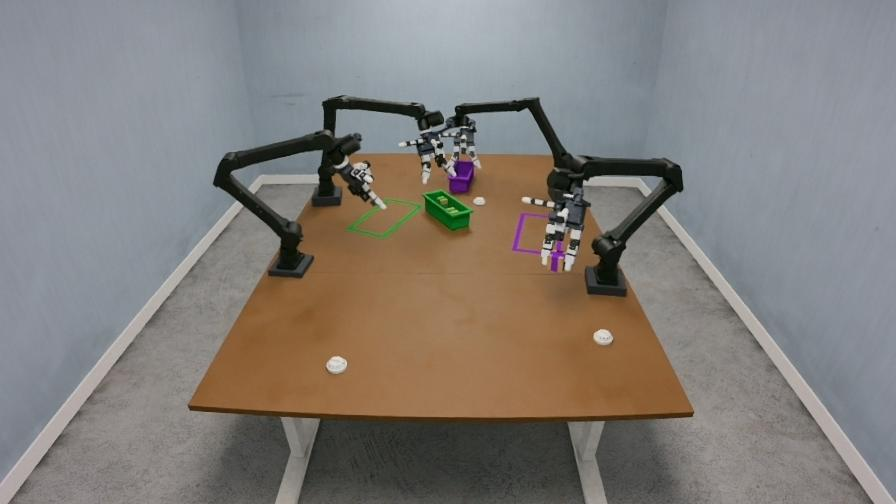

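Scene clock: 1252.93 s.
Joint torques (N m): arm1=[-0.32 -20.78 7.97 -0.08 -0.55 -0.07] | arm2=[-0.38 -15.09 11.79 1.17 0.43 -0.11] | arm3=[-2.9 -3.08 12.42 0.76 -0.49 -0.19] | arm4=[0.44 -2.14 9.06 0.32 -0.21 -0.02]
Motor temperatures (°C): arm1=[31 40 49 30 27 28] | arm2=[29 31 50 30 33 29] | arm3=[32 29 52 31 32 31] | arm4=[32 45 50 31 33 27]
Heat: arm1: hottest joint3_rad 49 °C; arm2: hottest joint3_rad 50 °C; arm3: hottest joint3_rad 52 °C; arm4: hottest joint3_rad 50 °C.
move: arm1 off_target
Joint velocities: within noise
arm1.joint_positions: joint1_rad=-0.632 joint2_rad=+2.192 joint3_rad=+2.010 joint4_rad=-1.641 joint5_rad=-0.416 joint6_rad=-2.076 hand_index_mcp=+0.757 hand_index_abd=+0.320 hand_index_pip=+0.574 hand_index_dip=+0.694 hand_middle_mcp=-0.434 hand_middle_abd=+0.001 hand_middle_pip=-0.668 hand_middle_dip=-0.097 hand_ring_mcp=+0.755 hand_ring_abd=-0.299 hand_ring_pip=+0.574 hand_ring_dip=+0.697 hand_thumb_cmc=+0.717 hand_thumb_axl=+0.677 hand_thumb_mcp=+0.223 hand_thumb_ipl=+0.168 hand_current_limit=+0.750 hand_speed=-0.700
arm1.joint_status: hand_index_abd off_target (ended at +0.320, target -0.100); hand_ring_abd off_target (ended at -0.299, target +0.100); the others done
arm1.hand_state: goal,blocked,goal,goal,goal,goal,goal,goal,goal,blocked,goal,goal,goal,goal,goal,goal
arm1.index_mcp_current_ma: 16
arm1.index_abd_current_ma: 481
arm1.index_pip_current_ma: -8
arm1.index_dip_current_ma: -9
arm1.middle_mcp_current_ma: 77
arm1.middle_abd_current_ma: 3
arm1.middle_pip_current_ma: 8
arm1.middle_dip_current_ma: 12
arm1.ring_mcp_current_ma: 5
arm1.ring_abd_current_ma: -481
arm1.ring_pip_current_ma: -8
arm1.ring_dip_current_ma: 4
arm1.thumb_cmc_current_ma: 14
arm1.thumb_axl_current_ma: -4
arm1.thumb_mcp_current_ma: -19
arm1.thumb_ipl_current_ma: -2
arm1.hand_goal_index_mcp: 0.754
arm1.hand_goal_index_abd: -0.100
arm1.hand_goal_index_pip: 0.576
arm1.hand_goal_index_dip: 0.696
arm1.hand_goal_middle_mcp: -0.450
arm1.hand_goal_middle_abd: 0.000
arm1.hand_goal_middle_pip: -0.670
arm1.hand_goal_middle_dip: -0.100
arm1.hand_goal_ring_mcp: 0.754
arm1.hand_goal_ring_abd: 0.100
arm1.hand_goal_ring_pip: 0.576
arm1.hand_goal_ring_dip: 0.696
arm1.hand_goal_thumb_cmc: 0.714
arm1.hand_goal_thumb_axl: 0.678
arm1.hand_goal_thumb_mcp: 0.226
arm1.hand_goal_thumb_ipl: 0.168
arm1.hand: x=-0.5996 y=+0.0585 z=+0.9396 quat_wxyz=(+0.161, +0.726, +0.647, +0.167) (m; scene frame)
arm1.hand_target: x=-0.5981 y=+0.0569 z=+0.9320 quat_wxyz=(+0.160, +0.720, +0.654, +0.167) (m; scene frame)
arm1.hand_status: not commanded
arm2, arm3, arm4: as last shown
arm2.joint_positions: joint1_rad=-0.336 joint2_rad=+1.707 joint3_rad=+1.652 joint4_rad=-1.123 joint5_rad=+0.326 joint6_rad=+0.620 hand_index_mcp=+0.756 hand_index_abd=+0.493 hand_index_pip=+0.575 hand_index_dip=+0.695 hand_middle_mcp=-0.436 hand_middle_abd=+0.000 hand_middle_pip=-0.668 hand_middle_dip=-0.098 hand_ring_mcp=+0.757 hand_ring_abd=-0.494 hand_ring_pip=+0.577 hand_ring_dip=+0.695 hand_thumb_cmc=+0.717 hand_thumb_axl=+0.677 hand_thumb_mcp=+0.223 hand_thumb_ipl=+0.168 hand_current_limit=+0.400 hand_speed=-0.600
arm2.hand: x=-0.0949 y=-0.0390 z=+1.0741 quat_wxyz=(+0.114, +0.417, +0.873, +0.226) (m; scene frame)
pictures: arm1_cam_wrist
Images, in order (width x height): arm1_cam_wrist 896x504.

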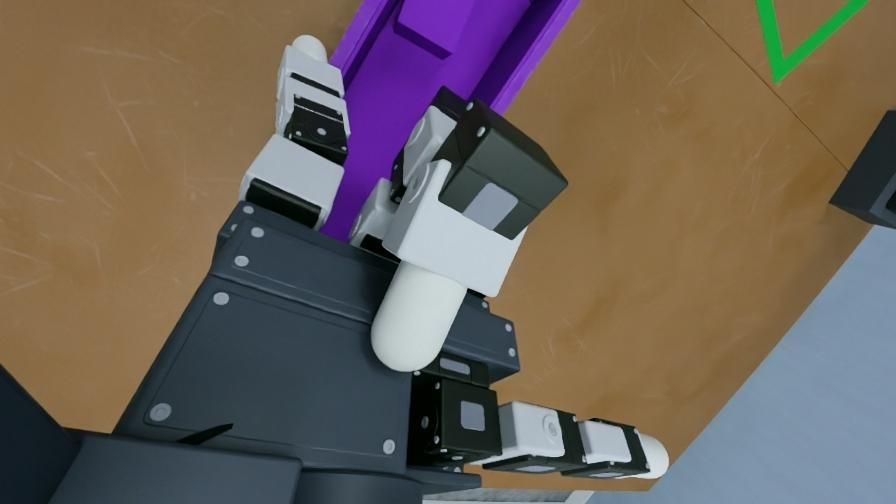

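move(arm2={"target": [-0.1085, 0.008, 0.98, 0.1145, 0.4272, 0.8663, 0.2321], "speed": 0.15}, cameras=["cam_high", "arm2_cam_wrist"])

zoom_image(camera="cam_high", region=[400, 150, 500, 250])

Scene clock: 1300.50 s.
Joint torques (N m): arm1=[-0.32 -20.78 7.97 -0.06 -0.56 -0.07] | arm2=[0.62 -18.02 8.58 1.69 0.76 0.07] | arm3=[-3.14 -2.9 12.37 0.75 -0.49 -0.21] | arm4=[0.62 -2.08 9.06 0.34 -0.21 -0.02]
Motor temperatures (°C): arm1=[31 41 48 30 27 28] | arm2=[29 32 55 30 32 29] | arm3=[32 29 52 31 32 31] | arm4=[32 38 50 31 32 27]
Heat: arm1: hottest joint3_rad 48 °C; arm2: hottest joint3_rad 55 °C; arm3: hottest joint3_rad 52 °C; arm4: hottest joint3_rad 50 °C.
move: arm2 off_target
Joint velocities: within noise
arm1, arm3, arm4: as last shown
arm2.joint_positions: joint1_rad=-0.302 joint2_rad=+1.838 joint3_rad=+1.607 joint4_rad=-0.948 joint5_rad=+0.347 joint6_rad=+0.674 hand_index_mcp=+0.756 hand_index_abd=+0.493 hand_index_pip=+0.575 hand_index_dip=+0.695 hand_middle_mcp=-0.436 hand_middle_abd=+0.000 hand_middle_pip=-0.668 hand_middle_dip=-0.098 hand_ring_mcp=+0.757 hand_ring_abd=-0.494 hand_ring_pip=+0.577 hand_ring_dip=+0.695 hand_thumb_cmc=+0.717 hand_thumb_axl=+0.677 hand_thumb_mcp=+0.223 hand_thumb_ipl=+0.168 hand_current_limit=+0.400 hand_speed=-0.600
arm2.joint_status: not commanded
arm2.hand_state: goal,goal,goal,goal,goal,goal,goal,goal,goal,goal,goal,goal,goal,goal,goal,goal
arm2.index_mcp_current_ma: 4
arm2.index_abd_current_ma: -11
arm2.index_pip_current_ma: -1
arm2.index_dip_current_ma: -1
arm2.middle_mcp_current_ma: 37
arm2.middle_abd_current_ma: 0
arm2.middle_pip_current_ma: 2
arm2.middle_dip_current_ma: 3
arm2.ring_mcp_current_ma: 5
arm2.ring_abd_current_ma: 9
arm2.ring_pip_current_ma: 1
arm2.ring_dip_current_ma: -1
arm2.thumb_cmc_current_ma: 5
arm2.thumb_axl_current_ma: -1
arm2.thumb_mcp_current_ma: -6
arm2.thumb_ipl_current_ma: 0
arm2.hand_goal_index_mcp: 0.754
arm2.hand_goal_index_abd: 0.500
arm2.hand_goal_index_pip: 0.576
arm2.hand_goal_index_dip: 0.696
arm2.hand_goal_middle_mcp: -0.450
arm2.hand_goal_middle_abd: 0.000
arm2.hand_goal_middle_pip: -0.670
arm2.hand_goal_middle_dip: -0.100
arm2.hand_goal_ring_mcp: 0.754
arm2.hand_goal_ring_abd: -0.500
arm2.hand_goal_ring_pip: 0.576
arm2.hand_goal_ring_dip: 0.696
arm2.hand_goal_thumb_cmc: 0.714
arm2.hand_goal_thumb_axl: 0.678
arm2.hand_goal_thumb_mcp: 0.226
arm2.hand_goal_thumb_ipl: 0.168
arm2.hand: x=-0.1046 y=+0.0008 z=+0.9910 quat_wxyz=(+0.115, +0.427, +0.866, +0.233) (m; scene frame)
arm2.hand_target: x=-0.1086 y=+0.0077 z=+0.9801 quat_wxyz=(+0.114, +0.427, +0.866, +0.232) (m; scene frame)
arm2.hand_status: off_target (0.014 m and 0.1 deg from the pose sent, 0.106 m and 1.5 deg at the start)
pictures: arm2_cam_wrist, cam_high
Images, in order (width x height): arm2_cam_wrist 896x504, cam_high 896x504.

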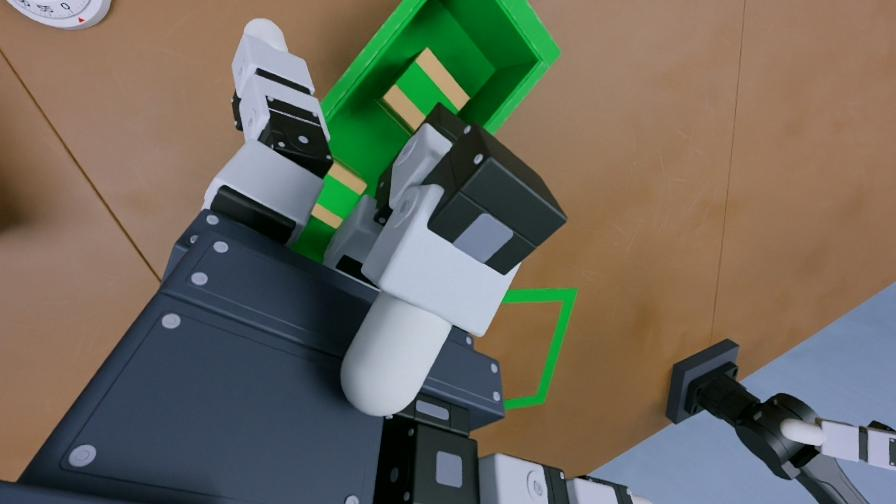

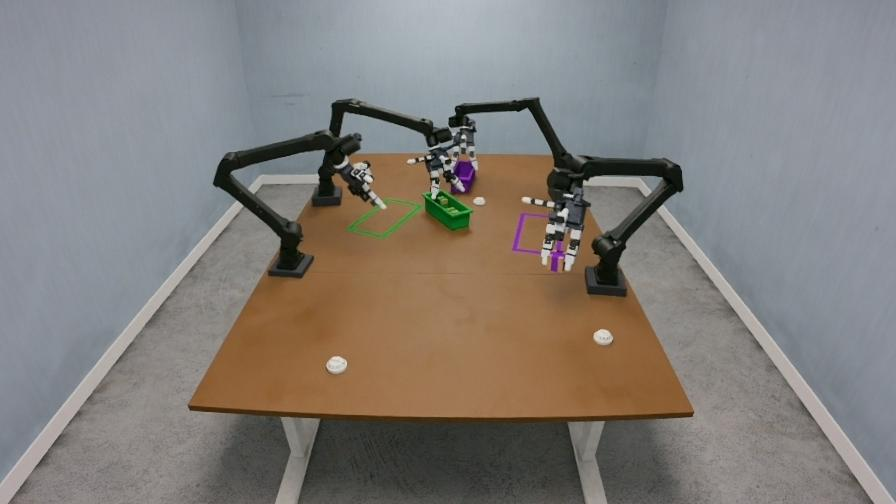

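Scaled by 5.040 from the camera's 896x504 image, which has a finer 1280x720 frame.

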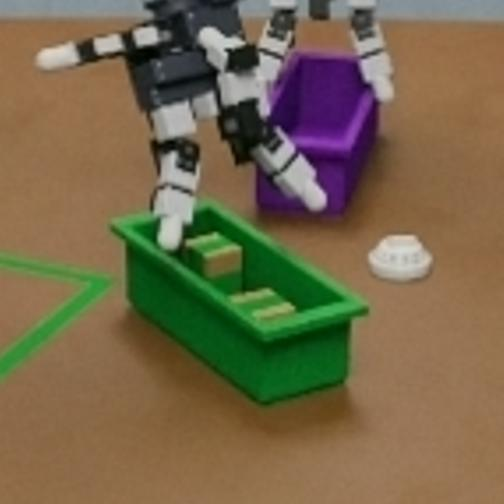

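move(arm2={"target": [-0.096, -0.016, 0.93, 0.1145, 0.4272, 0.8663, 0.2321], "speed": 0.12}, cameras=["cam_high"])

zoom_image(camera="cam_high", region=[400, 150, 500, 250])

Scene clock: 1325.00 s.
Joint torques (N m): arm1=[-0.32 -20.84 7.97 -0.06 -0.55 -0.07] | arm2=[-1.38 -18.32 7.45 1.47 0.61 -0.12] | arm3=[-2.96 -3.08 12.44 0.72 -0.51 -0.16] | arm4=[0.56 -2.02 9.09 0.29 -0.21 -0.03]
Motor temperatures (°C): arm1=[31 41 47 30 27 28] | arm2=[29 32 53 30 33 29] | arm3=[32 29 52 31 32 31] | arm4=[32 37 50 31 32 27]
Heat: arm1: hottest joint3_rad 47 °C; arm2: hottest joint3_rad 53 °C; arm3: hottest joint3_rad 52 °C; arm4: hottest joint3_rad 50 °C.
move: arm2 off_target
Joint velocities: within noise
arm1, arm3, arm4: as last shown
arm2.joint_positions: joint1_rad=-0.306 joint2_rad=+1.838 joint3_rad=+1.461 joint4_rad=-0.791 joint5_rad=+0.341 joint6_rad=+0.666 hand_index_mcp=+0.756 hand_index_abd=+0.494 hand_index_pip=+0.575 hand_index_dip=+0.695 hand_middle_mcp=-0.436 hand_middle_abd=+0.000 hand_middle_pip=-0.669 hand_middle_dip=-0.098 hand_ring_mcp=+0.756 hand_ring_abd=-0.503 hand_ring_pip=+0.576 hand_ring_dip=+0.695 hand_thumb_cmc=+0.717 hand_thumb_axl=+0.677 hand_thumb_mcp=+0.223 hand_thumb_ipl=+0.168 hand_current_limit=+0.400 hand_speed=-0.600
arm2.joint_status: not commanded
arm2.hand_state: goal,goal,goal,goal,goal,goal,goal,goal,goal,goal,goal,goal,goal,goal,goal,goal
arm2.index_mcp_current_ma: 4
arm2.index_abd_current_ma: -10
arm2.index_pip_current_ma: -1
arm2.index_dip_current_ma: -1
arm2.middle_mcp_current_ma: 37
arm2.middle_abd_current_ma: 0
arm2.middle_pip_current_ma: 2
arm2.middle_dip_current_ma: 3
arm2.ring_mcp_current_ma: 2
arm2.ring_abd_current_ma: -4
arm2.ring_pip_current_ma: 0
arm2.ring_dip_current_ma: -1
arm2.thumb_cmc_current_ma: 5
arm2.thumb_axl_current_ma: -1
arm2.thumb_mcp_current_ma: -6
arm2.thumb_ipl_current_ma: 0
arm2.hand_goal_index_mcp: 0.754
arm2.hand_goal_index_abd: 0.500
arm2.hand_goal_index_pip: 0.576
arm2.hand_goal_index_dip: 0.696
arm2.hand_goal_middle_mcp: -0.450
arm2.hand_goal_middle_abd: 0.000
arm2.hand_goal_middle_pip: -0.670
arm2.hand_goal_middle_dip: -0.100
arm2.hand_goal_ring_mcp: 0.754
arm2.hand_goal_ring_abd: -0.500
arm2.hand_goal_ring_pip: 0.576
arm2.hand_goal_ring_dip: 0.696
arm2.hand_goal_thumb_cmc: 0.714
arm2.hand_goal_thumb_axl: 0.678
arm2.hand_goal_thumb_mcp: 0.226
arm2.hand_goal_thumb_ipl: 0.168
arm2.hand: x=-0.1060 y=-0.0131 z=+0.9382 quat_wxyz=(+0.111, +0.425, +0.867, +0.236) (m; scene frame)
arm2.hand_target: x=-0.0962 y=-0.0161 z=+0.9301 quat_wxyz=(+0.115, +0.427, +0.866, +0.232) (m; scene frame)
arm2.hand_status: off_target (0.013 m and 0.6 deg from the pose sent, 0.064 m and 0.1 deg at the start)
pictures: cam_high
Images, in order (width x height): cam_high 896x504.

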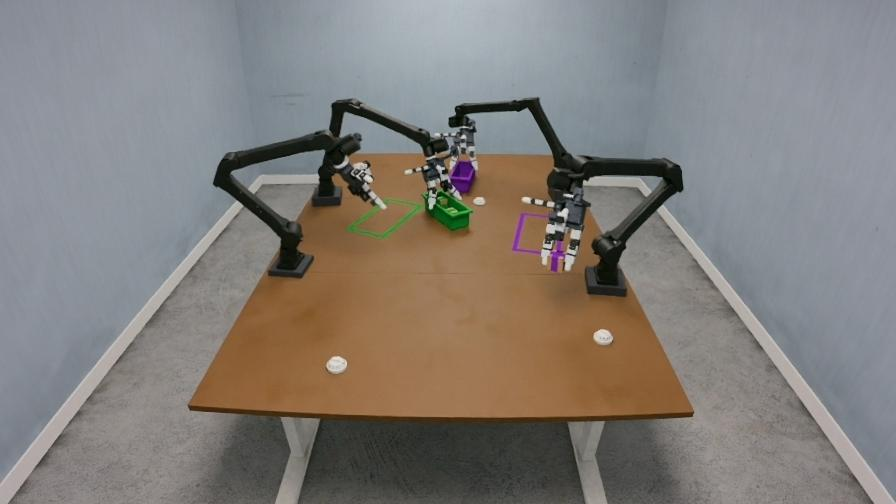

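Scaled by 5.040 from the camera's 896x504 image, which has a finer 1280x720 frame.

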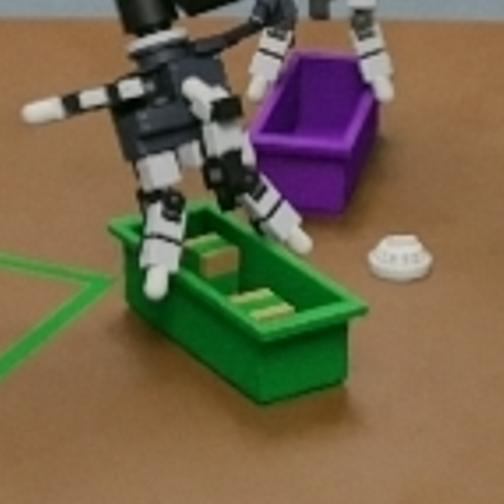

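move(arm2={"joints": {"hand_index_abd": -0.1, "hand_ring_abd": 0.1, "hand_current_limit": 0.75, "hand_speed": -0.7}}, cameras=["arm2_cam_wrist"])

Scene clock: 1329.03 s.
Joint torques (N m): arm1=[-0.32 -20.78 7.98 -0.06 -0.55 -0.07] | arm2=[-1.38 -18.2 7.49 1.46 0.6 -0.11] | arm3=[-3.02 -2.9 12.45 0.7 -0.48 -0.18] | arm4=[0.38 -2.02 9.11 0.32 -0.21 -0.01]
Motor temperatures (°C): arm1=[31 41 47 30 27 28] | arm2=[29 32 52 30 32 29] | arm3=[32 29 52 31 32 31] | arm4=[32 37 50 31 32 27]
Heat: arm1: hottest joint3_rad 47 °C; arm2: hottest joint3_rad 52 °C; arm3: hottest joint3_rad 52 °C; arm4: hottest joint3_rad 50 °C.
move: arm2 off_target
Joint velocities: within noise
arm1, arm3, arm4: as last shown
arm2.joint_positions: joint1_rad=-0.307 joint2_rad=+1.838 joint3_rad=+1.461 joint4_rad=-0.787 joint5_rad=+0.340 joint6_rad=+0.665 hand_index_mcp=+0.748 hand_index_abd=+0.439 hand_index_pip=+0.570 hand_index_dip=+0.694 hand_middle_mcp=-0.436 hand_middle_abd=+0.000 hand_middle_pip=-0.669 hand_middle_dip=-0.098 hand_ring_mcp=+0.758 hand_ring_abd=-0.412 hand_ring_pip=+0.574 hand_ring_dip=+0.695 hand_thumb_cmc=+0.717 hand_thumb_axl=+0.677 hand_thumb_mcp=+0.223 hand_thumb_ipl=+0.168 hand_current_limit=+0.750 hand_speed=-0.700
arm2.joint_status: hand_index_abd off_target (ended at +0.439, target -0.100); hand_ring_abd off_target (ended at -0.412, target +0.100); the others done
arm2.hand_state: goal,blocked,goal,goal,goal,goal,goal,goal,goal,blocked,goal,goal,goal,goal,goal,goal
arm2.index_mcp_current_ma: -12
arm2.index_abd_current_ma: 481
arm2.index_pip_current_ma: -11
arm2.index_dip_current_ma: -2
arm2.middle_mcp_current_ma: 37
arm2.middle_abd_current_ma: 0
arm2.middle_pip_current_ma: 2
arm2.middle_dip_current_ma: 3
arm2.ring_mcp_current_ma: 9
arm2.ring_abd_current_ma: -481
arm2.ring_pip_current_ma: -2
arm2.ring_dip_current_ma: -1
arm2.thumb_cmc_current_ma: 5
arm2.thumb_axl_current_ma: -1
arm2.thumb_mcp_current_ma: -6
arm2.thumb_ipl_current_ma: 0
arm2.hand_goal_index_mcp: 0.754
arm2.hand_goal_index_abd: -0.100
arm2.hand_goal_index_pip: 0.576
arm2.hand_goal_index_dip: 0.696
arm2.hand_goal_middle_mcp: -0.450
arm2.hand_goal_middle_abd: 0.000
arm2.hand_goal_middle_pip: -0.670
arm2.hand_goal_middle_dip: -0.100
arm2.hand_goal_ring_mcp: 0.754
arm2.hand_goal_ring_abd: 0.100
arm2.hand_goal_ring_pip: 0.576
arm2.hand_goal_ring_dip: 0.696
arm2.hand_goal_thumb_cmc: 0.714
arm2.hand_goal_thumb_axl: 0.678
arm2.hand_goal_thumb_mcp: 0.226
arm2.hand_goal_thumb_ipl: 0.168
arm2.hand: x=-0.1055 y=-0.0125 z=+0.9387 quat_wxyz=(+0.111, +0.425, +0.866, +0.238) (m; scene frame)
arm2.hand_target: x=-0.0962 y=-0.0161 z=+0.9301 quat_wxyz=(+0.114, +0.427, +0.866, +0.232) (m; scene frame)
arm2.hand_status: not commanded
pictures: arm2_cam_wrist
Images, in order (width x height): arm2_cam_wrist 896x504.

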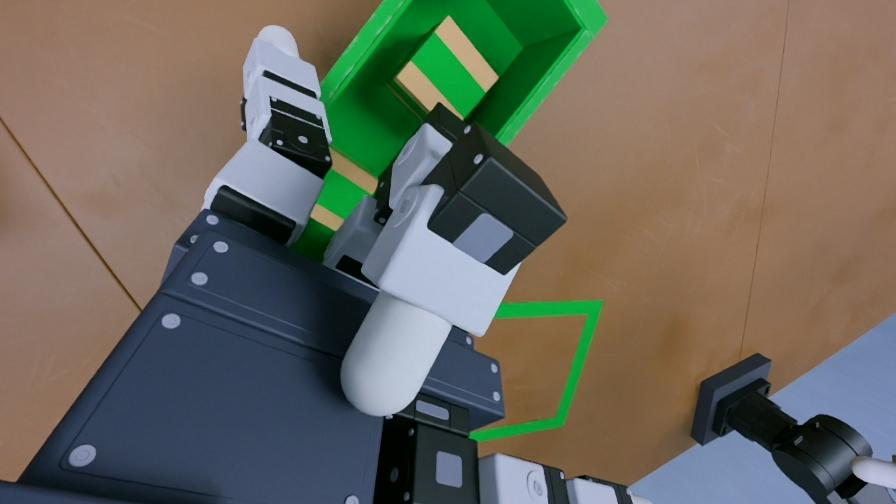

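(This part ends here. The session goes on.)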